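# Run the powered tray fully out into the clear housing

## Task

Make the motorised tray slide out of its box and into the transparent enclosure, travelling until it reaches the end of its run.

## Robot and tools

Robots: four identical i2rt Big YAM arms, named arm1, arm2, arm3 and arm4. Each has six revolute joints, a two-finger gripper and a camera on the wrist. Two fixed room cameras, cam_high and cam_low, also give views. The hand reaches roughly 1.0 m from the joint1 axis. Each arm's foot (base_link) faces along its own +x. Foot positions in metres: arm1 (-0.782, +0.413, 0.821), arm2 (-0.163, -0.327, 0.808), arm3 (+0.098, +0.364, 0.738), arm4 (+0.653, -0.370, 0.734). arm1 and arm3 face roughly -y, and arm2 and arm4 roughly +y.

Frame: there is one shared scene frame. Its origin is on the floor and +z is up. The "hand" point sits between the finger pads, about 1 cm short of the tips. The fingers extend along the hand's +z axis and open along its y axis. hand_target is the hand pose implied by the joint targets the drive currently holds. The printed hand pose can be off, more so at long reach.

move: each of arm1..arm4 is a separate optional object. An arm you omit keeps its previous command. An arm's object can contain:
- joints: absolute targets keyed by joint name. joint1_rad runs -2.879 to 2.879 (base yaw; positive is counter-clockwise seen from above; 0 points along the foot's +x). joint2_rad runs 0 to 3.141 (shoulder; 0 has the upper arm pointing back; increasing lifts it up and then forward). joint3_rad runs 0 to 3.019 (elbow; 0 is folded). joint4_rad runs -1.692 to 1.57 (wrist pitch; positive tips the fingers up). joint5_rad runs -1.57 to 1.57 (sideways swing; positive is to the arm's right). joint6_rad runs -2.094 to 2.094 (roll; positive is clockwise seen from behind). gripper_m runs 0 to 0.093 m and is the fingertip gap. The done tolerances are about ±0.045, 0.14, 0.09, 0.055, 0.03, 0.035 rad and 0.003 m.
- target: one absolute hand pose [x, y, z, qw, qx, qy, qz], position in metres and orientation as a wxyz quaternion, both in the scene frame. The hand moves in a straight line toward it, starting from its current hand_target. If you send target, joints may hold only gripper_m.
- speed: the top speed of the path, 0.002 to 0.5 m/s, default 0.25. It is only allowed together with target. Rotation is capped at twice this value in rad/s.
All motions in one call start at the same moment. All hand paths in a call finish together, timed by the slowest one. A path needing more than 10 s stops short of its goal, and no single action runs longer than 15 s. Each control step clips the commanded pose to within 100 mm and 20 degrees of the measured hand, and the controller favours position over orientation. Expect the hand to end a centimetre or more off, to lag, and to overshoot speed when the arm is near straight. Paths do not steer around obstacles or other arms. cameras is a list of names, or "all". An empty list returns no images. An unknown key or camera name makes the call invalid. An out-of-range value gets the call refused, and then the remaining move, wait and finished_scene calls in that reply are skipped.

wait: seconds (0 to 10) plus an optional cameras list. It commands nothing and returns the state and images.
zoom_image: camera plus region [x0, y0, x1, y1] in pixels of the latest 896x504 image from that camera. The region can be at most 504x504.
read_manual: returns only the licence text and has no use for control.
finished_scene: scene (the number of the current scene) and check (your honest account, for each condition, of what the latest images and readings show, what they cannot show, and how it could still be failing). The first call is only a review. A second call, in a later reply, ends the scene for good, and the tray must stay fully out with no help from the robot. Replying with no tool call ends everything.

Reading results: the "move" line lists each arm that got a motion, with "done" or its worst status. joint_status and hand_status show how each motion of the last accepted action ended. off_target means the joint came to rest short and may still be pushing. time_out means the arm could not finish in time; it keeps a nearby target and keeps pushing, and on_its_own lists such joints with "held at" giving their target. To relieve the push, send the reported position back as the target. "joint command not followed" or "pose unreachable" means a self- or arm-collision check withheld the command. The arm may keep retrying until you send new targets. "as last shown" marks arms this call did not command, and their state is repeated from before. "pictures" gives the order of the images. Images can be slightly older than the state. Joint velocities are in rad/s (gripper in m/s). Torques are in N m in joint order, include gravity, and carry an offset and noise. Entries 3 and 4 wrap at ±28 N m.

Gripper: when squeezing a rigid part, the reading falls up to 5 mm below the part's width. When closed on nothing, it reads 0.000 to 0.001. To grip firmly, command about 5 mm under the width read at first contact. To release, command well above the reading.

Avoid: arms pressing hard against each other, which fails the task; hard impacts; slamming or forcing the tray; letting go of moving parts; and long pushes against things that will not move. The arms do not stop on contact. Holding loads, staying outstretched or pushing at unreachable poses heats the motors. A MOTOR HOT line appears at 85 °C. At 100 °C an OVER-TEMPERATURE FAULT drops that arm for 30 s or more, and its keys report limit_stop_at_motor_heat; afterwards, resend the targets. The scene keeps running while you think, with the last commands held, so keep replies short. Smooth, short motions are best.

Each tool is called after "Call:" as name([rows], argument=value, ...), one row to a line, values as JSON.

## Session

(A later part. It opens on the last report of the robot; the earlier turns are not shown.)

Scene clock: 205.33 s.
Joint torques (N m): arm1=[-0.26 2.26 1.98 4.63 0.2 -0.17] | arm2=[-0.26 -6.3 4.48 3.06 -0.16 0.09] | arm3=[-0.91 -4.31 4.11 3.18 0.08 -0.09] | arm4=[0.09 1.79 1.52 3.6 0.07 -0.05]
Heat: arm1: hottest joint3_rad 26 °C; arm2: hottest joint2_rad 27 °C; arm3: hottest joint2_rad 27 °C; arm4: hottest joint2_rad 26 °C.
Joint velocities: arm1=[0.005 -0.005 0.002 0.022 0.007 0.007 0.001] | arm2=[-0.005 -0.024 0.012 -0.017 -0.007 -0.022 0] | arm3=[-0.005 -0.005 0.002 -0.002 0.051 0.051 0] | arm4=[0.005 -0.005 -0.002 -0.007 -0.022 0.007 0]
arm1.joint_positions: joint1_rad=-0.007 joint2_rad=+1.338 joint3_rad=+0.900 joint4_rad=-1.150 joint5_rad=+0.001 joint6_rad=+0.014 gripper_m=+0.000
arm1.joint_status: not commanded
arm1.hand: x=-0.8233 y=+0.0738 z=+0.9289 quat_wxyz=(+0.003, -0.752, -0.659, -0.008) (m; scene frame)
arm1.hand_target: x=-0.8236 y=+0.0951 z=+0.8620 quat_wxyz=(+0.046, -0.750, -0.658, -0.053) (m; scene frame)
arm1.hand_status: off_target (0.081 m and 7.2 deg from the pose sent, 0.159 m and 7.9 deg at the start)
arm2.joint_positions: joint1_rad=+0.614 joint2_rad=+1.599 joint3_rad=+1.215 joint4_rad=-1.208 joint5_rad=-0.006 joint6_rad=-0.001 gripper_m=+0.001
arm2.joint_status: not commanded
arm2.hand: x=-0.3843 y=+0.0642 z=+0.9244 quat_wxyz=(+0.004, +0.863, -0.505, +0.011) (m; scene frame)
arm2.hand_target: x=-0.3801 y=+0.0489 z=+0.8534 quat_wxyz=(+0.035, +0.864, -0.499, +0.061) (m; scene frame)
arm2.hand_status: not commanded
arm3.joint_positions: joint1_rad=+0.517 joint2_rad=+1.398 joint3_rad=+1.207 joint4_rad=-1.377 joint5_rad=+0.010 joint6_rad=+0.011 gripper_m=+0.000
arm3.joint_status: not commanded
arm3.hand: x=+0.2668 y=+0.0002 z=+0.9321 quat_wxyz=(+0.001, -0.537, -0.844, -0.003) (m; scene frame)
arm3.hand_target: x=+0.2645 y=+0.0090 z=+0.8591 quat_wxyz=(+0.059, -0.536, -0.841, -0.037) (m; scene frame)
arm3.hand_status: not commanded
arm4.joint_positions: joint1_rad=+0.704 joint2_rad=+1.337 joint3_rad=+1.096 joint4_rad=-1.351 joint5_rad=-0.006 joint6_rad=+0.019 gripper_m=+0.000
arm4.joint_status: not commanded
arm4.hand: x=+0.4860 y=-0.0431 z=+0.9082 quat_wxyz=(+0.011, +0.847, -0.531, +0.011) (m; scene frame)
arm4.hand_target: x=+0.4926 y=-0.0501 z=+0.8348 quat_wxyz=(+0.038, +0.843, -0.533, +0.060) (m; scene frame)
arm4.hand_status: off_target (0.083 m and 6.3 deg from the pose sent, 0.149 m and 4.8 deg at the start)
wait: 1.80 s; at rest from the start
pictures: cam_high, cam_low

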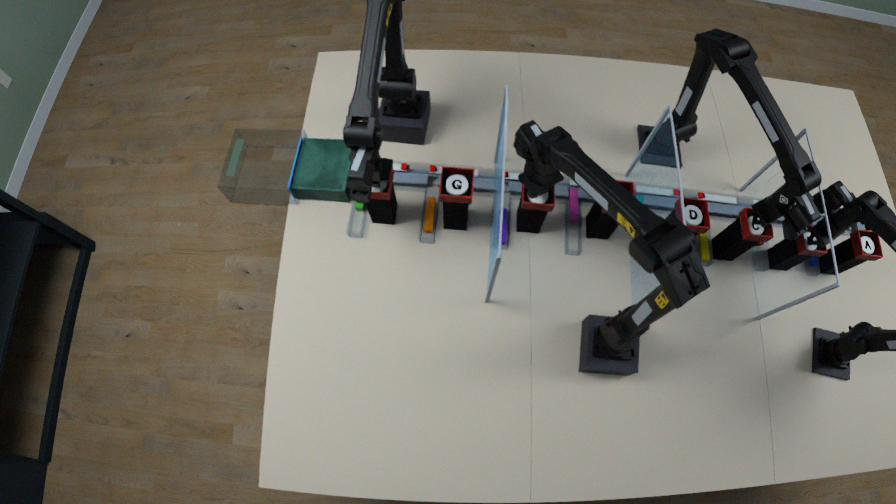

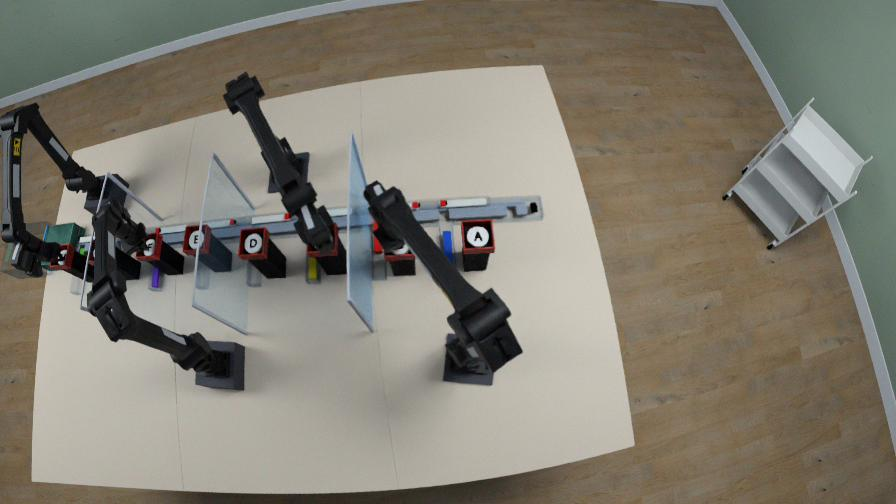

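Call:
wait(seconds=0.6, cameras=[])

Call:
move(arm3={"target": [0.269, -0.003, 1.01, 0, 0.5373, 0.8434, 0], "speed": 0.4}, cameras=[])

Call:
move(arm3={"target": [0.053, 0.006, 1.01, 0, 0.7478, 0.6639, 0], "speed": 0.45}, cameras=["cam_high", "cam_low"])

Call:
move(arm3={"target": [0.053, 0.003, 0.865, -0.0463, 0.7460, 0.6623, 0.0522], "speed": 0.17}, cameras=["cam_high", "cam_low"])

Call:
zoom_image(camera="cam_high", region=[620, 170, 760, 270])

Call:
zoom_image(camera="cam_low", region=[210, 190, 350, 290])

Call:
zoom_image(camera="cam_low", region=[360, 200, 460, 300])

Scene clock: 206.30 s.
Joint torques (N m): arm1=[-0.32 2.14 2 4.67 0.2 -0.16] | arm2=[0.15 -5.89 4.4 2.88 -0.17 0.04] | arm3=[-0.97 -4.31 4.11 3.19 0.07 -0.08] | arm4=[0.15 1.85 1.52 3.59 0.07 -0.05]
Heat: arm1: hottest joint3_rad 26 °C; arm2: hottest joint2_rad 27 °C; arm3: hottest joint2_rad 27 °C; arm4: hottest joint2_rad 26 °C.
Joint velocities: arm1=[-0.015 -0.005 -0.007 -0.007 0.007 -0.066 0] | arm2=[-0.005 -0.015 0.002 -0.012 0.007 0.007 0] | arm3=[-0.015 -0.015 0.002 -0.002 -0.022 -0.007 0] | arm4=[-0.005 -0.005 -0.002 -0.012 -0.007 0.051 0]
arm1.joint_positions: joint1_rad=-0.007 joint2_rad=+1.338 joint3_rad=+0.900 joint4_rad=-1.150 joint5_rad=+0.001 joint6_rad=+0.014 gripper_m=+0.000
arm1.joint_status: not commanded
arm1.hand: x=-0.8233 y=+0.0738 z=+0.9289 quat_wxyz=(+0.003, -0.752, -0.659, -0.008) (m; scene frame)
arm1.hand_target: x=-0.8236 y=+0.0951 z=+0.8620 quat_wxyz=(+0.046, -0.750, -0.658, -0.053) (m; scene frame)
arm1.hand_status: off_target (0.081 m and 7.2 deg from the pose sent, 0.159 m and 7.9 deg at the start)
arm2.joint_positions: joint1_rad=+0.614 joint2_rad=+1.599 joint3_rad=+1.215 joint4_rad=-1.208 joint5_rad=-0.006 joint6_rad=-0.001 gripper_m=+0.001
arm2.joint_status: not commanded
arm2.hand: x=-0.3843 y=+0.0642 z=+0.9244 quat_wxyz=(+0.004, +0.863, -0.505, +0.011) (m; scene frame)
arm2.hand_target: x=-0.3801 y=+0.0489 z=+0.8534 quat_wxyz=(+0.035, +0.864, -0.499, +0.061) (m; scene frame)
arm2.hand_status: not commanded
arm3.joint_positions: joint1_rad=+0.517 joint2_rad=+1.398 joint3_rad=+1.207 joint4_rad=-1.377 joint5_rad=+0.010 joint6_rad=+0.011 gripper_m=+0.000
arm3.joint_status: not commanded
arm3.hand: x=+0.2668 y=+0.0002 z=+0.9321 quat_wxyz=(+0.001, -0.537, -0.844, -0.003) (m; scene frame)
arm3.hand_target: x=+0.2645 y=+0.0090 z=+0.8591 quat_wxyz=(+0.059, -0.536, -0.841, -0.037) (m; scene frame)
arm3.hand_status: not commanded
arm4.joint_positions: joint1_rad=+0.704 joint2_rad=+1.337 joint3_rad=+1.096 joint4_rad=-1.351 joint5_rad=-0.006 joint6_rad=+0.019 gripper_m=+0.000
arm4.joint_status: not commanded
arm4.hand: x=+0.4860 y=-0.0431 z=+0.9082 quat_wxyz=(+0.011, +0.847, -0.531, +0.011) (m; scene frame)
arm4.hand_target: x=+0.4926 y=-0.0501 z=+0.8348 quat_wxyz=(+0.038, +0.843, -0.533, +0.060) (m; scene frame)
arm4.hand_status: off_target (0.083 m and 6.3 deg from the pose sent, 0.149 m and 4.8 deg at the start)
wait: 0.60 s; at rest from the start
pictures: none
No camera images: "cameras" was empty.

Scene clock: 207.57 s.
Joint torques (N m): arm1=[-0.21 2.49 2.02 4.62 0.2 -0.17] | arm2=[0.38 -6.01 4.38 2.85 -0.19 0.05] | arm3=[-0.79 -14.45 15.09 0.03 0.04 -0.07] | arm4=[0.15 1.79 1.52 3.59 0.07 -0.05]
Heat: arm1: hottest joint3_rad 26 °C; arm2: hottest joint2_rad 27 °C; arm3: hottest joint2_rad 27 °C; arm4: hottest joint2_rad 26 °C.
move: arm3 off_target
Joint velocities: arm1=[0.005 -0.005 0.012 -0.007 0.007 0.007 -0.001] | arm2=[-0.024 -0.005 -0.002 0.007 0.095 -0.007 0.001] | arm3=[-0.005 -0.005 -0.007 0.002 -0.037 0.037 0] | arm4=[-0.005 -0.005 0.002 0.017 -0.007 0.081 0]
arm1.joint_positions: joint1_rad=-0.007 joint2_rad=+1.338 joint3_rad=+0.900 joint4_rad=-1.150 joint5_rad=+0.001 joint6_rad=+0.014 gripper_m=+0.000
arm1.joint_status: not commanded
arm1.hand: x=-0.8233 y=+0.0738 z=+0.9289 quat_wxyz=(+0.003, -0.752, -0.659, -0.008) (m; scene frame)
arm1.hand_target: x=-0.8236 y=+0.0951 z=+0.8620 quat_wxyz=(+0.046, -0.750, -0.658, -0.053) (m; scene frame)
arm1.hand_status: not commanded
arm2: as last shown
arm3.joint_positions: joint1_rad=+0.517 joint2_rad=+1.391 joint3_rad=+1.354 joint4_rad=-1.567 joint5_rad=+0.013 joint6_rad=+0.011 gripper_m=+0.000
arm3.joint_status: not commanded
arm3.hand: x=+0.2638 y=+0.0036 z=+0.9907 quat_wxyz=(+0.016, -0.537, -0.844, -0.012) (m; scene frame)
arm3.hand_target: x=+0.2693 y=-0.0036 z=+1.0098 quat_wxyz=(+0.000, -0.537, -0.843, +0.000) (m; scene frame)
arm3.hand_status: off_target (0.021 m and 2.3 deg from the pose sent, 0.078 m and 0.4 deg at the start)
arm4.joint_positions: joint1_rad=+0.704 joint2_rad=+1.337 joint3_rad=+1.096 joint4_rad=-1.351 joint5_rad=-0.006 joint6_rad=+0.019 gripper_m=+0.000
arm4.joint_status: not commanded
arm4.hand: x=+0.4860 y=-0.0431 z=+0.9082 quat_wxyz=(+0.011, +0.847, -0.531, +0.011) (m; scene frame)
arm4.hand_target: x=+0.4926 y=-0.0501 z=+0.8348 quat_wxyz=(+0.038, +0.843, -0.533, +0.060) (m; scene frame)
arm4.hand_status: not commanded
pictures: none
No camera images: "cameras" was empty.

Scene clock: 209.10 s.
Joint torques (N m): arm1=[-0.32 2.14 1.99 4.64 0.2 -0.16] | arm2=[-0.32 -6.12 4.51 3 -0.16 0.07] | arm3=[-3.25 -11.93 11.81 0.01 -0.19 -0.23] | arm4=[0.15 1.79 1.52 3.6 0.07 -0.05]
Heat: arm1: hottest joint3_rad 26 °C; arm2: hottest joint2_rad 27 °C; arm3: hottest joint2_rad 27 °C; arm4: hottest joint2_rad 26 °C.
move: arm3 done
Joint velocities: arm1=[0.005 -0.005 -0.002 0.002 -0.037 0.022 -0.001] | arm2=[-0.005 -0.015 -0.002 0.017 0.022 -0.007 0.001] | arm3=[-0.024 0.005 0.002 -0.002 -0.007 -0.037 0] | arm4=[-0.015 -0.015 0.002 0.017 -0.007 0.051 0]
arm1, arm2, arm4: as last shown
arm3.joint_positions: joint1_rad=-0.034 joint2_rad=+1.260 joint3_rad=+1.281 joint4_rad=-1.579 joint5_rad=-0.002 joint6_rad=+0.019 gripper_m=+0.000
arm3.joint_status: not commanded
arm3.hand: x=+0.0584 y=+0.0063 z=+1.0071 quat_wxyz=(-0.004, -0.749, -0.663, -0.004) (m; scene frame)
arm3.hand_target: x=+0.0554 y=+0.0067 z=+1.0101 quat_wxyz=(-0.004, -0.748, -0.664, -0.006) (m; scene frame)
arm3.hand_status: done (0.006 m and 0.7 deg from the pose sent, 0.212 m and 32.0 deg at the start)
pictures: cam_high, cam_low

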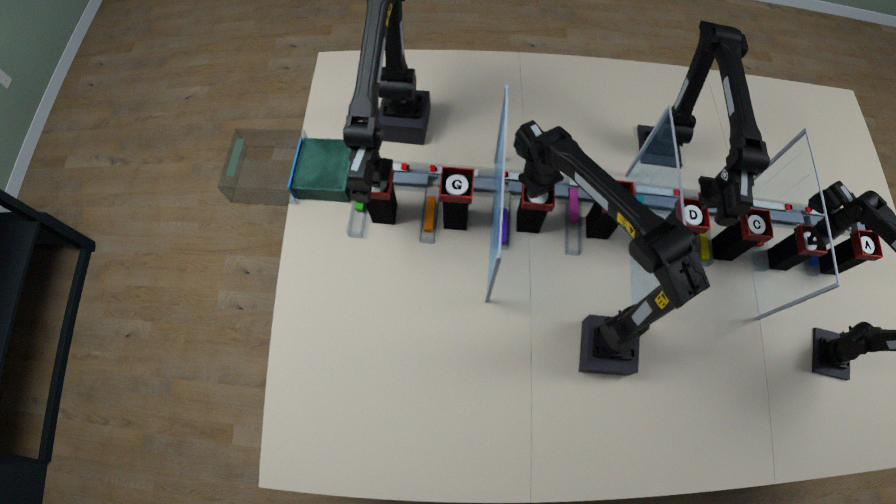

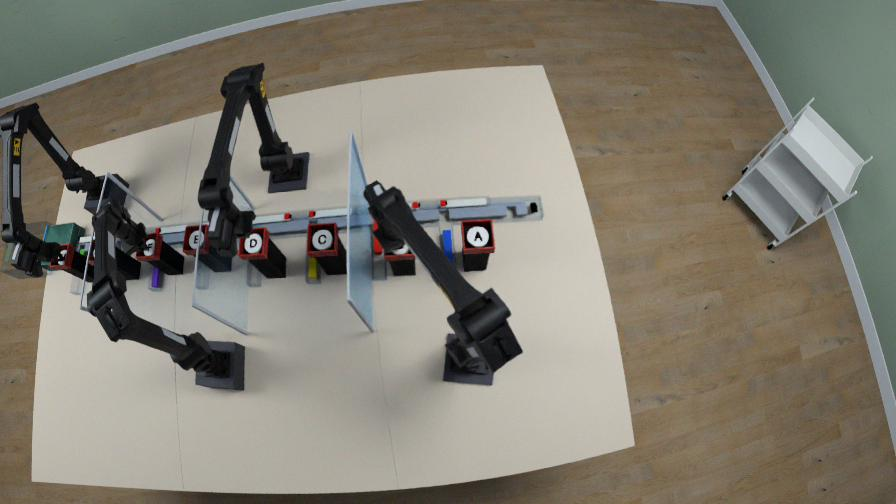

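Scene clock: 210.50 s.
Joint torques (N m): arm1=[-0.09 2.2 1.99 4.64 0.2 -0.15] | arm2=[0.21 -6.3 4.41 3 -0.18 0.06] | arm3=[-2.43 -2.43 3.25 3.4 0.08 -0.24] | arm4=[0.15 1.85 1.52 3.6 0.06 -0.05]
Heat: arm1: hottest joint3_rad 26 °C; arm2: hottest joint2_rad 27 °C; arm3: hottest joint2_rad 27 °C; arm4: hottest joint2_rad 26 °C.
move: arm3 off_target
Joint velocities: arm1=[-0.015 -0.005 0.007 -0.012 -0.007 0.037 0] | arm2=[-0.015 -0.015 -0.022 0.002 -0.022 0.007 0] | arm3=[0.015 -0.005 0.007 -0.007 -0.051 -0.007 0] | arm4=[-0.005 -0.015 0.007 -0.002 0.022 0.022 0]
arm1, arm2, arm4: as last shown
arm3.joint_positions: joint1_rad=-0.034 joint2_rad=+1.267 joint3_rad=+1.126 joint4_rad=-1.419 joint5_rad=+0.003 joint6_rad=+0.018 gripper_m=+0.000
arm3.joint_status: not commanded
arm3.hand: x=+0.0583 y=+0.0087 z=+0.9459 quat_wxyz=(-0.001, -0.748, -0.663, -0.003) (m; scene frame)
arm3.hand_target: x=+0.0552 y=+0.0173 z=+0.8747 quat_wxyz=(+0.046, -0.746, -0.662, -0.053) (m; scene frame)
arm3.hand_status: off_target (0.081 m and 7.8 deg from the pose sent, 0.142 m and 7.9 deg at the start)
pictures: cam_high, cam_low

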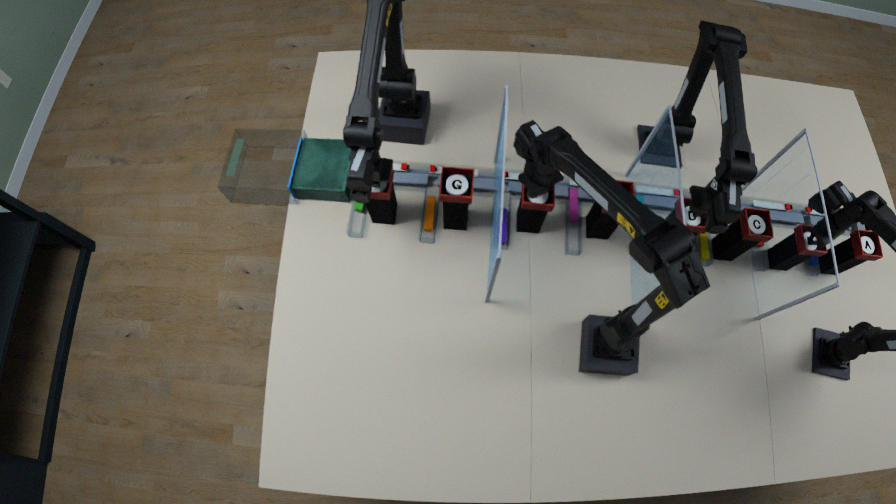

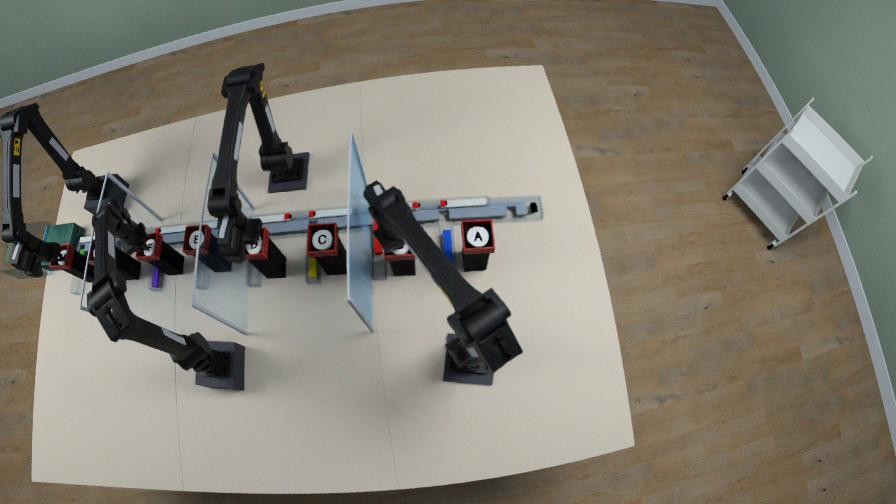

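Scaled by 3.600 from the camera's 896x504 image, which has a finer 1280x720 frame.

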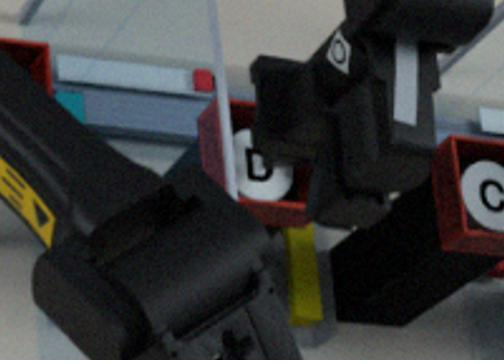

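Scaled by 3.600 from the camera's 896x504 image, which has a finer 1280x720 frame.

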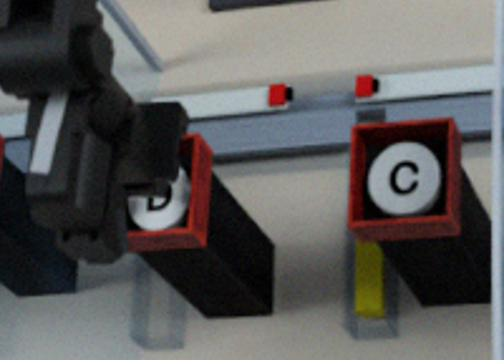

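Scaled by 5.040 from the camera's 896x504 image, which has a finer 1280x720 frame.

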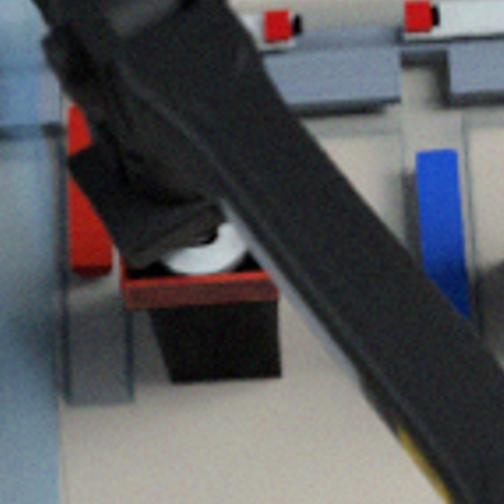

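Call:
wait(seconds=2.2, cameras=["cam_high", "cam_low"])

Call:
zoom_image(camera="cam_high", region=[620, 170, 760, 270])

Call:
zoom_image(camera="cam_low", region=[360, 200, 460, 300])

Scene clock: 213.50 s.
Joint torques (N m): arm1=[-0.09 2.32 1.98 4.66 0.2 -0.16] | arm2=[-0.21 -5.89 4.45 2.88 -0.17 0.04] | arm3=[-2.49 -2.2 3.26 3.51 0.07 -0.24] | arm4=[0.15 1.79 1.52 3.59 0.06 -0.05]
Heat: arm1: hottest joint3_rad 26 °C; arm2: hottest joint2_rad 27 °C; arm3: hottest joint2_rad 27 °C; arm4: hottest joint2_rad 26 °C.
Joint velocities: arm1=[0.005 -0.005 -0.002 -0.027 0.081 0.051 0] | arm2=[0.005 -0.005 0.002 -0.017 -0.081 0.007 0.001] | arm3=[-0.015 -0.005 0.002 0.017 -0.066 0.007 0] | arm4=[-0.015 -0.015 -0.002 -0.002 -0.022 -0.037 -0.002]
arm1.joint_positions: joint1_rad=-0.007 joint2_rad=+1.338 joint3_rad=+0.900 joint4_rad=-1.150 joint5_rad=+0.001 joint6_rad=+0.014 gripper_m=+0.000
arm1.joint_status: not commanded
arm1.hand: x=-0.8233 y=+0.0738 z=+0.9289 quat_wxyz=(+0.003, -0.752, -0.659, -0.008) (m; scene frame)
arm1.hand_target: x=-0.8236 y=+0.0951 z=+0.8620 quat_wxyz=(+0.046, -0.750, -0.658, -0.053) (m; scene frame)
arm1.hand_status: not commanded
arm2.joint_positions: joint1_rad=+0.614 joint2_rad=+1.599 joint3_rad=+1.215 joint4_rad=-1.208 joint5_rad=-0.006 joint6_rad=-0.001 gripper_m=+0.001
arm2.joint_status: not commanded
arm2.hand: x=-0.3843 y=+0.0642 z=+0.9244 quat_wxyz=(+0.004, +0.863, -0.505, +0.011) (m; scene frame)
arm2.hand_target: x=-0.3801 y=+0.0489 z=+0.8534 quat_wxyz=(+0.035, +0.864, -0.499, +0.061) (m; scene frame)
arm2.hand_status: not commanded
arm3.joint_positions: joint1_rad=-0.034 joint2_rad=+1.266 joint3_rad=+1.126 joint4_rad=-1.419 joint5_rad=+0.003 joint6_rad=+0.018 gripper_m=+0.000
arm3.joint_status: not commanded
arm3.hand: x=+0.0583 y=+0.0089 z=+0.9459 quat_wxyz=(-0.001, -0.748, -0.663, -0.003) (m; scene frame)
arm3.hand_target: x=+0.0552 y=+0.0174 z=+0.8747 quat_wxyz=(+0.046, -0.746, -0.662, -0.053) (m; scene frame)
arm3.hand_status: off_target (0.081 m and 7.8 deg from the pose sent, 0.142 m and 7.9 deg at the start)
arm4.joint_positions: joint1_rad=+0.704 joint2_rad=+1.337 joint3_rad=+1.096 joint4_rad=-1.351 joint5_rad=-0.006 joint6_rad=+0.019 gripper_m=+0.000
arm4.joint_status: not commanded
arm4.hand: x=+0.4860 y=-0.0431 z=+0.9082 quat_wxyz=(+0.011, +0.847, -0.531, +0.011) (m; scene frame)
arm4.hand_target: x=+0.4926 y=-0.0501 z=+0.8348 quat_wxyz=(+0.038, +0.843, -0.533, +0.060) (m; scene frame)
arm4.hand_status: not commanded
wait: 2.20 s; at rest from the start
pictures: cam_high, cam_low

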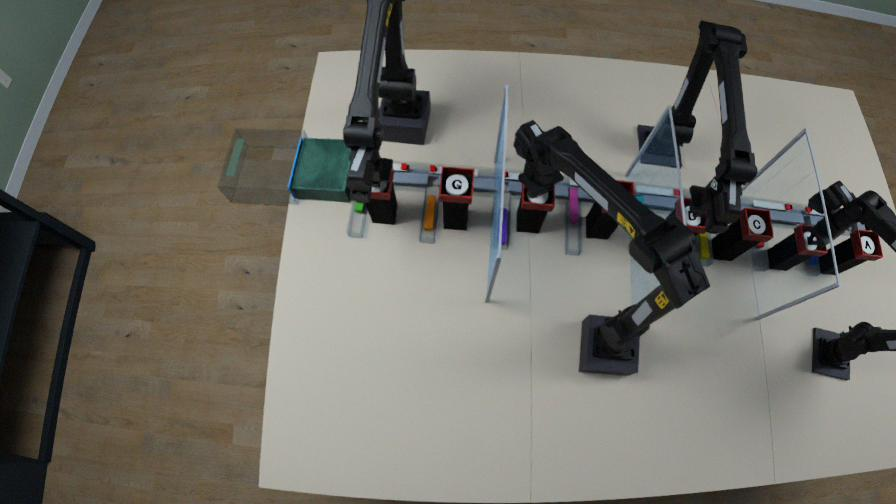

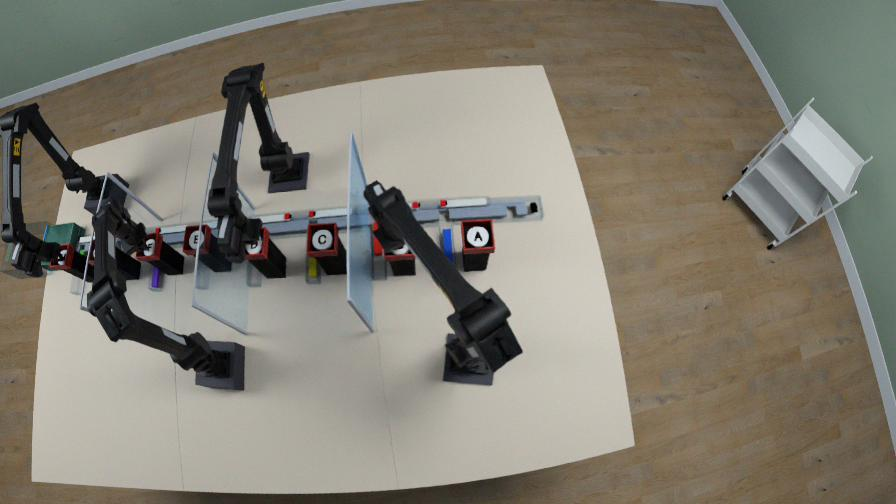

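Scaled by 3.600 from the camera's 896x504 image, which has a finer 1280x720 frame.

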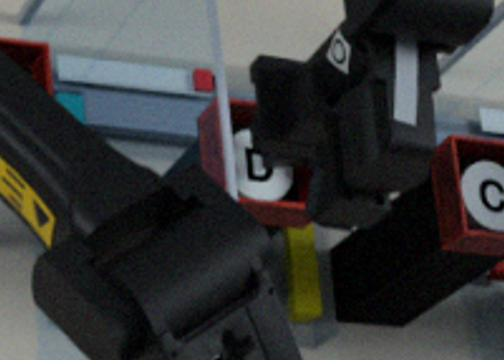

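Scaled by 5.040 from the camera's 896x504 image, which has a finer 1280x720 frame.

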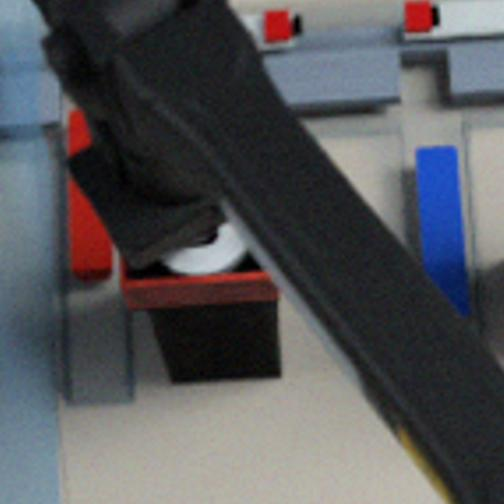

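Call:
zoom_image(camera="cam_high", region=[625, 180, 675, 215])

Call:
wait(seconds=0.3, cameras=["cam_high"])

Call:
zoom_image(camera="cam_high", region=[625, 180, 675, 215])

Scaled by 10.080 from the camera's 896x504 image, which has a finer 1280x720 frame.

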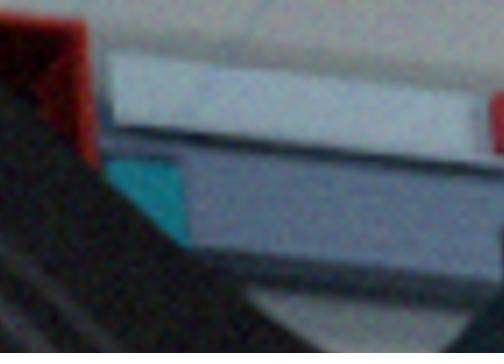

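Scene clock: 213.93 s.
Joint torques (N m): arm1=[-0.15 2.2 1.98 4.67 0.2 -0.17] | arm2=[0.15 -6.12 4.42 3.03 -0.2 0.06] | arm3=[-2.43 -2.37 3.23 3.51 0.06 -0.24] | arm4=[0.09 1.79 1.52 3.59 0.07 -0.05]
Heat: arm1: hottest joint3_rad 26 °C; arm2: hottest joint2_rad 27 °C; arm3: hottest joint2_rad 27 °C; arm4: hottest joint2_rad 26 °C.
Joint velocities: arm1=[-0.015 -0.005 -0.017 0.012 0.022 0.037 0] | arm2=[-0.005 -0.005 -0.002 -0.007 0.007 -0.022 -0.001] | arm3=[0.005 -0.005 0.007 0.007 -0.007 -0.007 -0.001] | arm4=[-0.005 -0.015 -0.022 -0.007 0.022 -0.022 0.001]
arm1.joint_positions: joint1_rad=-0.007 joint2_rad=+1.338 joint3_rad=+0.900 joint4_rad=-1.150 joint5_rad=+0.001 joint6_rad=+0.014 gripper_m=+0.000
arm1.joint_status: not commanded
arm1.hand: x=-0.8233 y=+0.0738 z=+0.9289 quat_wxyz=(+0.003, -0.752, -0.659, -0.008) (m; scene frame)
arm1.hand_target: x=-0.8236 y=+0.0951 z=+0.8620 quat_wxyz=(+0.046, -0.750, -0.658, -0.053) (m; scene frame)
arm1.hand_status: not commanded
arm2.joint_positions: joint1_rad=+0.614 joint2_rad=+1.599 joint3_rad=+1.215 joint4_rad=-1.208 joint5_rad=-0.006 joint6_rad=-0.001 gripper_m=+0.001
arm2.joint_status: not commanded
arm2.hand: x=-0.3843 y=+0.0642 z=+0.9244 quat_wxyz=(+0.004, +0.863, -0.505, +0.011) (m; scene frame)
arm2.hand_target: x=-0.3801 y=+0.0489 z=+0.8534 quat_wxyz=(+0.035, +0.864, -0.499, +0.061) (m; scene frame)
arm2.hand_status: not commanded
arm3.joint_positions: joint1_rad=-0.034 joint2_rad=+1.266 joint3_rad=+1.126 joint4_rad=-1.419 joint5_rad=+0.003 joint6_rad=+0.018 gripper_m=+0.000
arm3.joint_status: not commanded
arm3.hand: x=+0.0583 y=+0.0089 z=+0.9459 quat_wxyz=(-0.001, -0.748, -0.663, -0.003) (m; scene frame)
arm3.hand_target: x=+0.0552 y=+0.0174 z=+0.8747 quat_wxyz=(+0.046, -0.746, -0.662, -0.053) (m; scene frame)
arm3.hand_status: off_target (0.081 m and 7.8 deg from the pose sent, 0.142 m and 7.9 deg at the start)
arm4.joint_positions: joint1_rad=+0.704 joint2_rad=+1.337 joint3_rad=+1.096 joint4_rad=-1.351 joint5_rad=-0.006 joint6_rad=+0.019 gripper_m=+0.000
arm4.joint_status: not commanded
arm4.hand: x=+0.4860 y=-0.0431 z=+0.9082 quat_wxyz=(+0.011, +0.847, -0.531, +0.011) (m; scene frame)
arm4.hand_target: x=+0.4926 y=-0.0501 z=+0.8348 quat_wxyz=(+0.038, +0.843, -0.533, +0.060) (m; scene frame)
arm4.hand_status: not commanded
wait: 0.30 s; at rest by 0.13 s
pictures: cam_high

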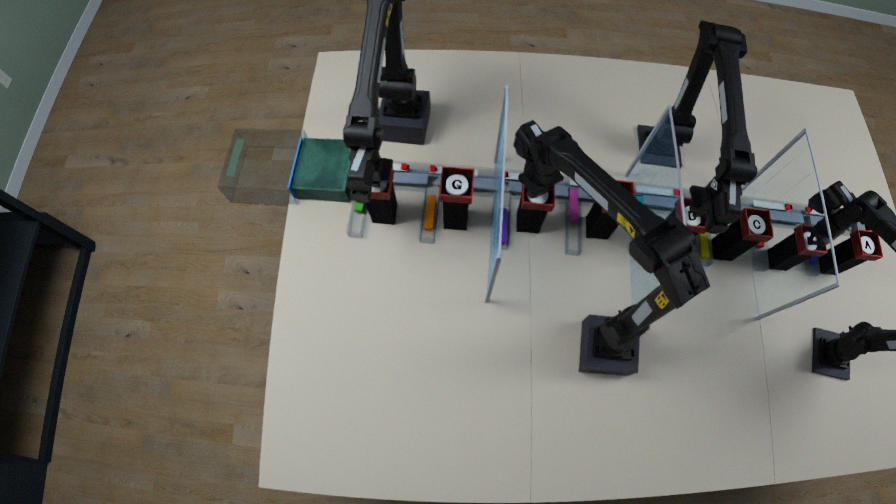

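Scaled by 10.080 from the camera's 896x504 image, which has a finer 1280x720 frame.

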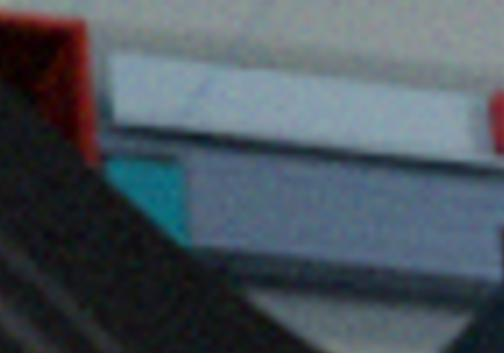

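Call:
wait(seconds=0.5, cameras=["cam_high"])

Call:
zoom_image(camera="cam_high", region=[625, 180, 675, 215])

Scene clock: 214.60 s.
Joint torques (N m): arm1=[-0.32 2.32 1.98 4.67 0.21 -0.16] | arm2=[0.38 -6.12 4.44 2.82 -0.15 0.09] | arm3=[-2.37 -2.26 3.25 3.49 0.07 -0.24] | arm4=[0.09 1.85 1.51 3.59 0.06 -0.05]
Heat: arm1: hottest joint3_rad 26 °C; arm2: hottest joint2_rad 27 °C; arm3: hottest joint2_rad 27 °C; arm4: hottest joint2_rad 26 °C.
Joint velocities: arm1=[-0.005 0.005 -0.002 0.002 0.081 0.007 0] | arm2=[0.005 0.005 -0.007 -0.007 0.022 0.007 -0.001] | arm3=[-0.005 -0.015 -0.012 -0.012 -0.022 -0.037 0] | arm4=[-0.015 -0.005 -0.012 0.002 0.051 0.051 0.001]
arm1.joint_positions: joint1_rad=-0.007 joint2_rad=+1.338 joint3_rad=+0.900 joint4_rad=-1.150 joint5_rad=+0.001 joint6_rad=+0.014 gripper_m=+0.000
arm1.joint_status: not commanded
arm1.hand: x=-0.8233 y=+0.0738 z=+0.9289 quat_wxyz=(+0.003, -0.752, -0.659, -0.008) (m; scene frame)
arm1.hand_target: x=-0.8236 y=+0.0951 z=+0.8620 quat_wxyz=(+0.046, -0.750, -0.658, -0.053) (m; scene frame)
arm1.hand_status: not commanded
arm2.joint_positions: joint1_rad=+0.614 joint2_rad=+1.599 joint3_rad=+1.215 joint4_rad=-1.208 joint5_rad=-0.006 joint6_rad=-0.001 gripper_m=+0.001
arm2.joint_status: not commanded
arm2.hand: x=-0.3843 y=+0.0642 z=+0.9244 quat_wxyz=(+0.004, +0.863, -0.505, +0.011) (m; scene frame)
arm2.hand_target: x=-0.3801 y=+0.0489 z=+0.8534 quat_wxyz=(+0.035, +0.864, -0.499, +0.061) (m; scene frame)
arm2.hand_status: not commanded
arm3.joint_positions: joint1_rad=-0.034 joint2_rad=+1.266 joint3_rad=+1.126 joint4_rad=-1.419 joint5_rad=+0.003 joint6_rad=+0.018 gripper_m=+0.000
arm3.joint_status: not commanded
arm3.hand: x=+0.0583 y=+0.0089 z=+0.9459 quat_wxyz=(-0.001, -0.748, -0.663, -0.003) (m; scene frame)
arm3.hand_target: x=+0.0552 y=+0.0174 z=+0.8747 quat_wxyz=(+0.046, -0.746, -0.662, -0.053) (m; scene frame)
arm3.hand_status: off_target (0.081 m and 7.8 deg from the pose sent, 0.142 m and 7.9 deg at the start)
arm4.joint_positions: joint1_rad=+0.704 joint2_rad=+1.337 joint3_rad=+1.096 joint4_rad=-1.351 joint5_rad=-0.006 joint6_rad=+0.019 gripper_m=+0.000
arm4.joint_status: not commanded
arm4.hand: x=+0.4860 y=-0.0431 z=+0.9082 quat_wxyz=(+0.011, +0.847, -0.531, +0.011) (m; scene frame)
arm4.hand_target: x=+0.4926 y=-0.0501 z=+0.8348 quat_wxyz=(+0.038, +0.843, -0.533, +0.060) (m; scene frame)
arm4.hand_status: not commanded
wait: 0.50 s; at rest by 0.10 s
pictures: cam_high

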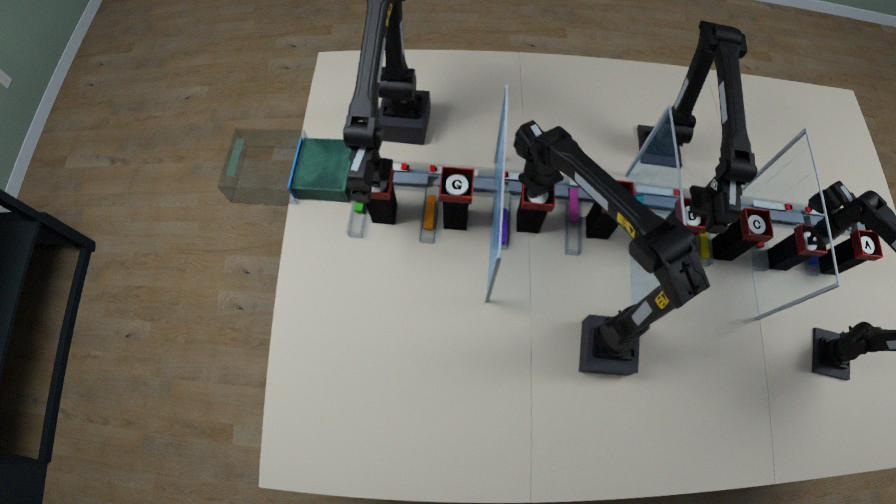

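Scaled by 10.080 from the camera's 896x504 image, which has a finer 1280x720 frame.

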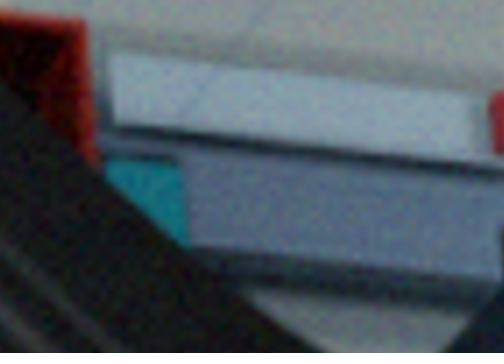

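Call:
zoom_image(camera="cam_high", region=[665, 175, 745, 235])

Call:
wait(seconds=0.5, cameras=["arm3_cam_wrist", "cam_high", "cam_low"])

Call:
zoom_image(camera="cam_high", region=[625, 180, 675, 215])

Scaled by 6.300 from the camera's 896x504 image, which has a finer 1280x720 frame.

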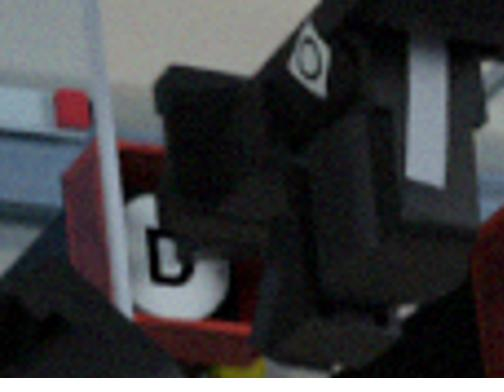

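Scene clock: 215.60 s.
Joint torques (N m): arm1=[-0.32 2.37 2 4.71 0.2 -0.17] | arm2=[0.26 -6.3 4.45 2.96 -0.17 0.06] | arm3=[-2.49 -2.32 3.25 3.49 0.07 -0.24] | arm4=[0.09 1.85 1.52 3.59 0.07 -0.04]
Heat: arm1: hottest joint3_rad 26 °C; arm2: hottest joint2_rad 27 °C; arm3: hottest joint2_rad 27 °C; arm4: hottest joint2_rad 26 °C.
Joint velocities: arm1=[-0.005 -0.005 0.002 -0.022 -0.095 0.037 -0.001] | arm2=[-0.005 -0.015 -0.002 -0.012 0.022 0.022 -0.001] | arm3=[-0.005 0.005 0.007 0.002 -0.007 -0.037 0.001] | arm4=[0.005 -0.005 -0.012 -0.002 -0.007 0.007 0]
arm1.joint_positions: joint1_rad=-0.007 joint2_rad=+1.338 joint3_rad=+0.900 joint4_rad=-1.150 joint5_rad=+0.001 joint6_rad=+0.014 gripper_m=+0.000
arm1.joint_status: not commanded
arm1.hand: x=-0.8233 y=+0.0738 z=+0.9289 quat_wxyz=(+0.003, -0.752, -0.659, -0.008) (m; scene frame)
arm1.hand_target: x=-0.8236 y=+0.0951 z=+0.8620 quat_wxyz=(+0.046, -0.750, -0.658, -0.053) (m; scene frame)
arm1.hand_status: not commanded
arm2.joint_positions: joint1_rad=+0.614 joint2_rad=+1.599 joint3_rad=+1.215 joint4_rad=-1.208 joint5_rad=-0.006 joint6_rad=-0.001 gripper_m=+0.001
arm2.joint_status: not commanded
arm2.hand: x=-0.3843 y=+0.0642 z=+0.9244 quat_wxyz=(+0.004, +0.863, -0.505, +0.011) (m; scene frame)
arm2.hand_target: x=-0.3801 y=+0.0489 z=+0.8534 quat_wxyz=(+0.035, +0.864, -0.499, +0.061) (m; scene frame)
arm2.hand_status: not commanded
arm3.joint_positions: joint1_rad=-0.034 joint2_rad=+1.266 joint3_rad=+1.126 joint4_rad=-1.419 joint5_rad=+0.003 joint6_rad=+0.018 gripper_m=+0.000
arm3.joint_status: not commanded
arm3.hand: x=+0.0583 y=+0.0089 z=+0.9459 quat_wxyz=(-0.001, -0.748, -0.663, -0.003) (m; scene frame)
arm3.hand_target: x=+0.0552 y=+0.0174 z=+0.8747 quat_wxyz=(+0.046, -0.746, -0.662, -0.053) (m; scene frame)
arm3.hand_status: off_target (0.081 m and 7.8 deg from the pose sent, 0.142 m and 7.9 deg at the start)
arm4.joint_positions: joint1_rad=+0.704 joint2_rad=+1.337 joint3_rad=+1.096 joint4_rad=-1.351 joint5_rad=-0.006 joint6_rad=+0.019 gripper_m=+0.000
arm4.joint_status: not commanded
arm4.hand: x=+0.4860 y=-0.0431 z=+0.9082 quat_wxyz=(+0.011, +0.847, -0.531, +0.011) (m; scene frame)
arm4.hand_target: x=+0.4926 y=-0.0501 z=+0.8348 quat_wxyz=(+0.038, +0.843, -0.533, +0.060) (m; scene frame)
arm4.hand_status: not commanded
wait: 0.50 s; at rest from the start
pictures: arm3_cam_wrist, cam_high, cam_low
camera_calibration:
arm3_cam_wrist: T_world_to_cam=[[-0.992529, 0.121639, -0.00949336, 0.0649124], [0.0923398, 0.799755, 0.593182, -0.570705], [0.0797463, 0.587874, -0.805012, 0.87937], [0, 0, 0, 1]] pos_world=[0.0469997, -0.0684304, 1.04705]

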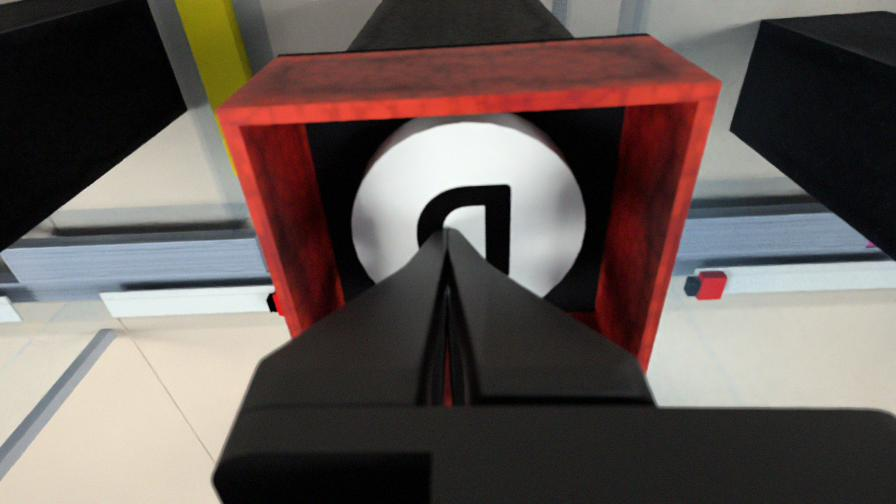

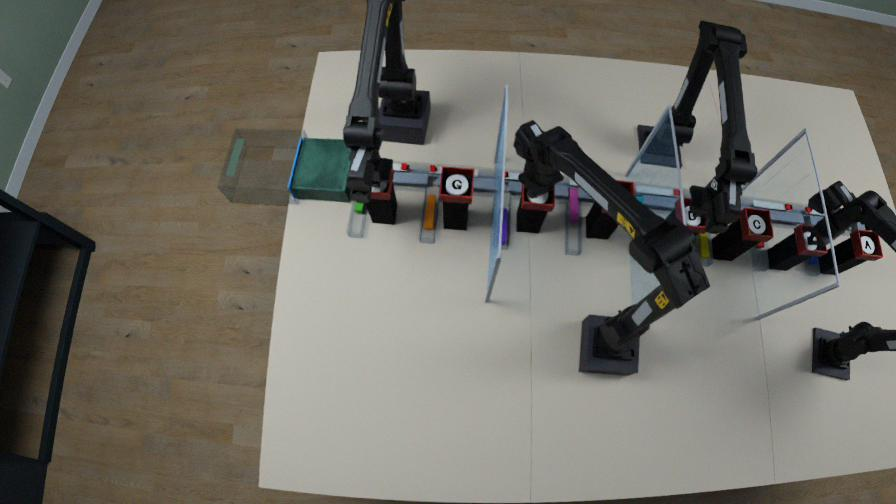

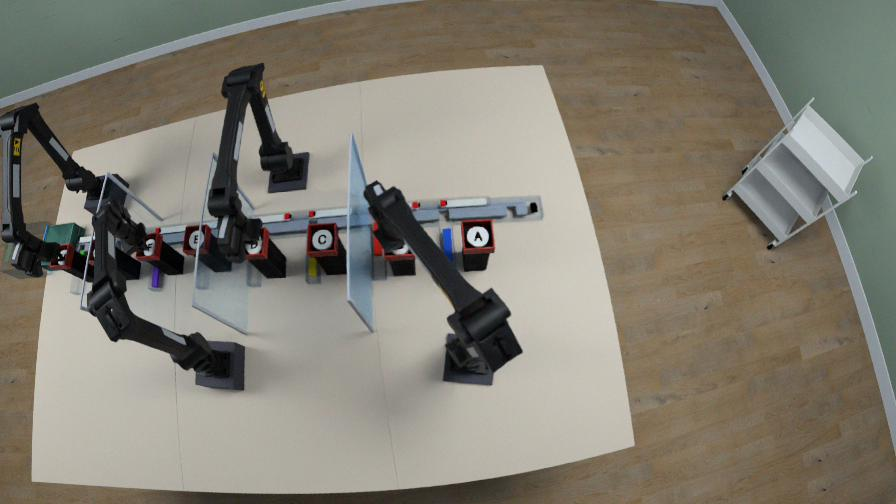

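Scaled by 10.080 from the camera's 896x504 image, which has a finer 1280x720 frame.

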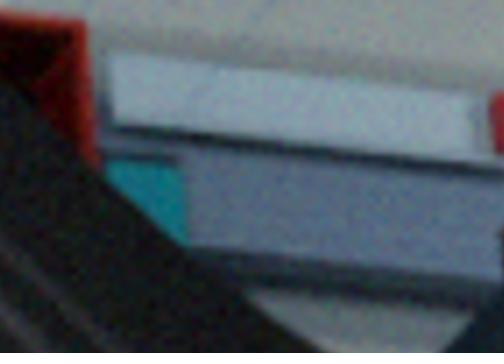

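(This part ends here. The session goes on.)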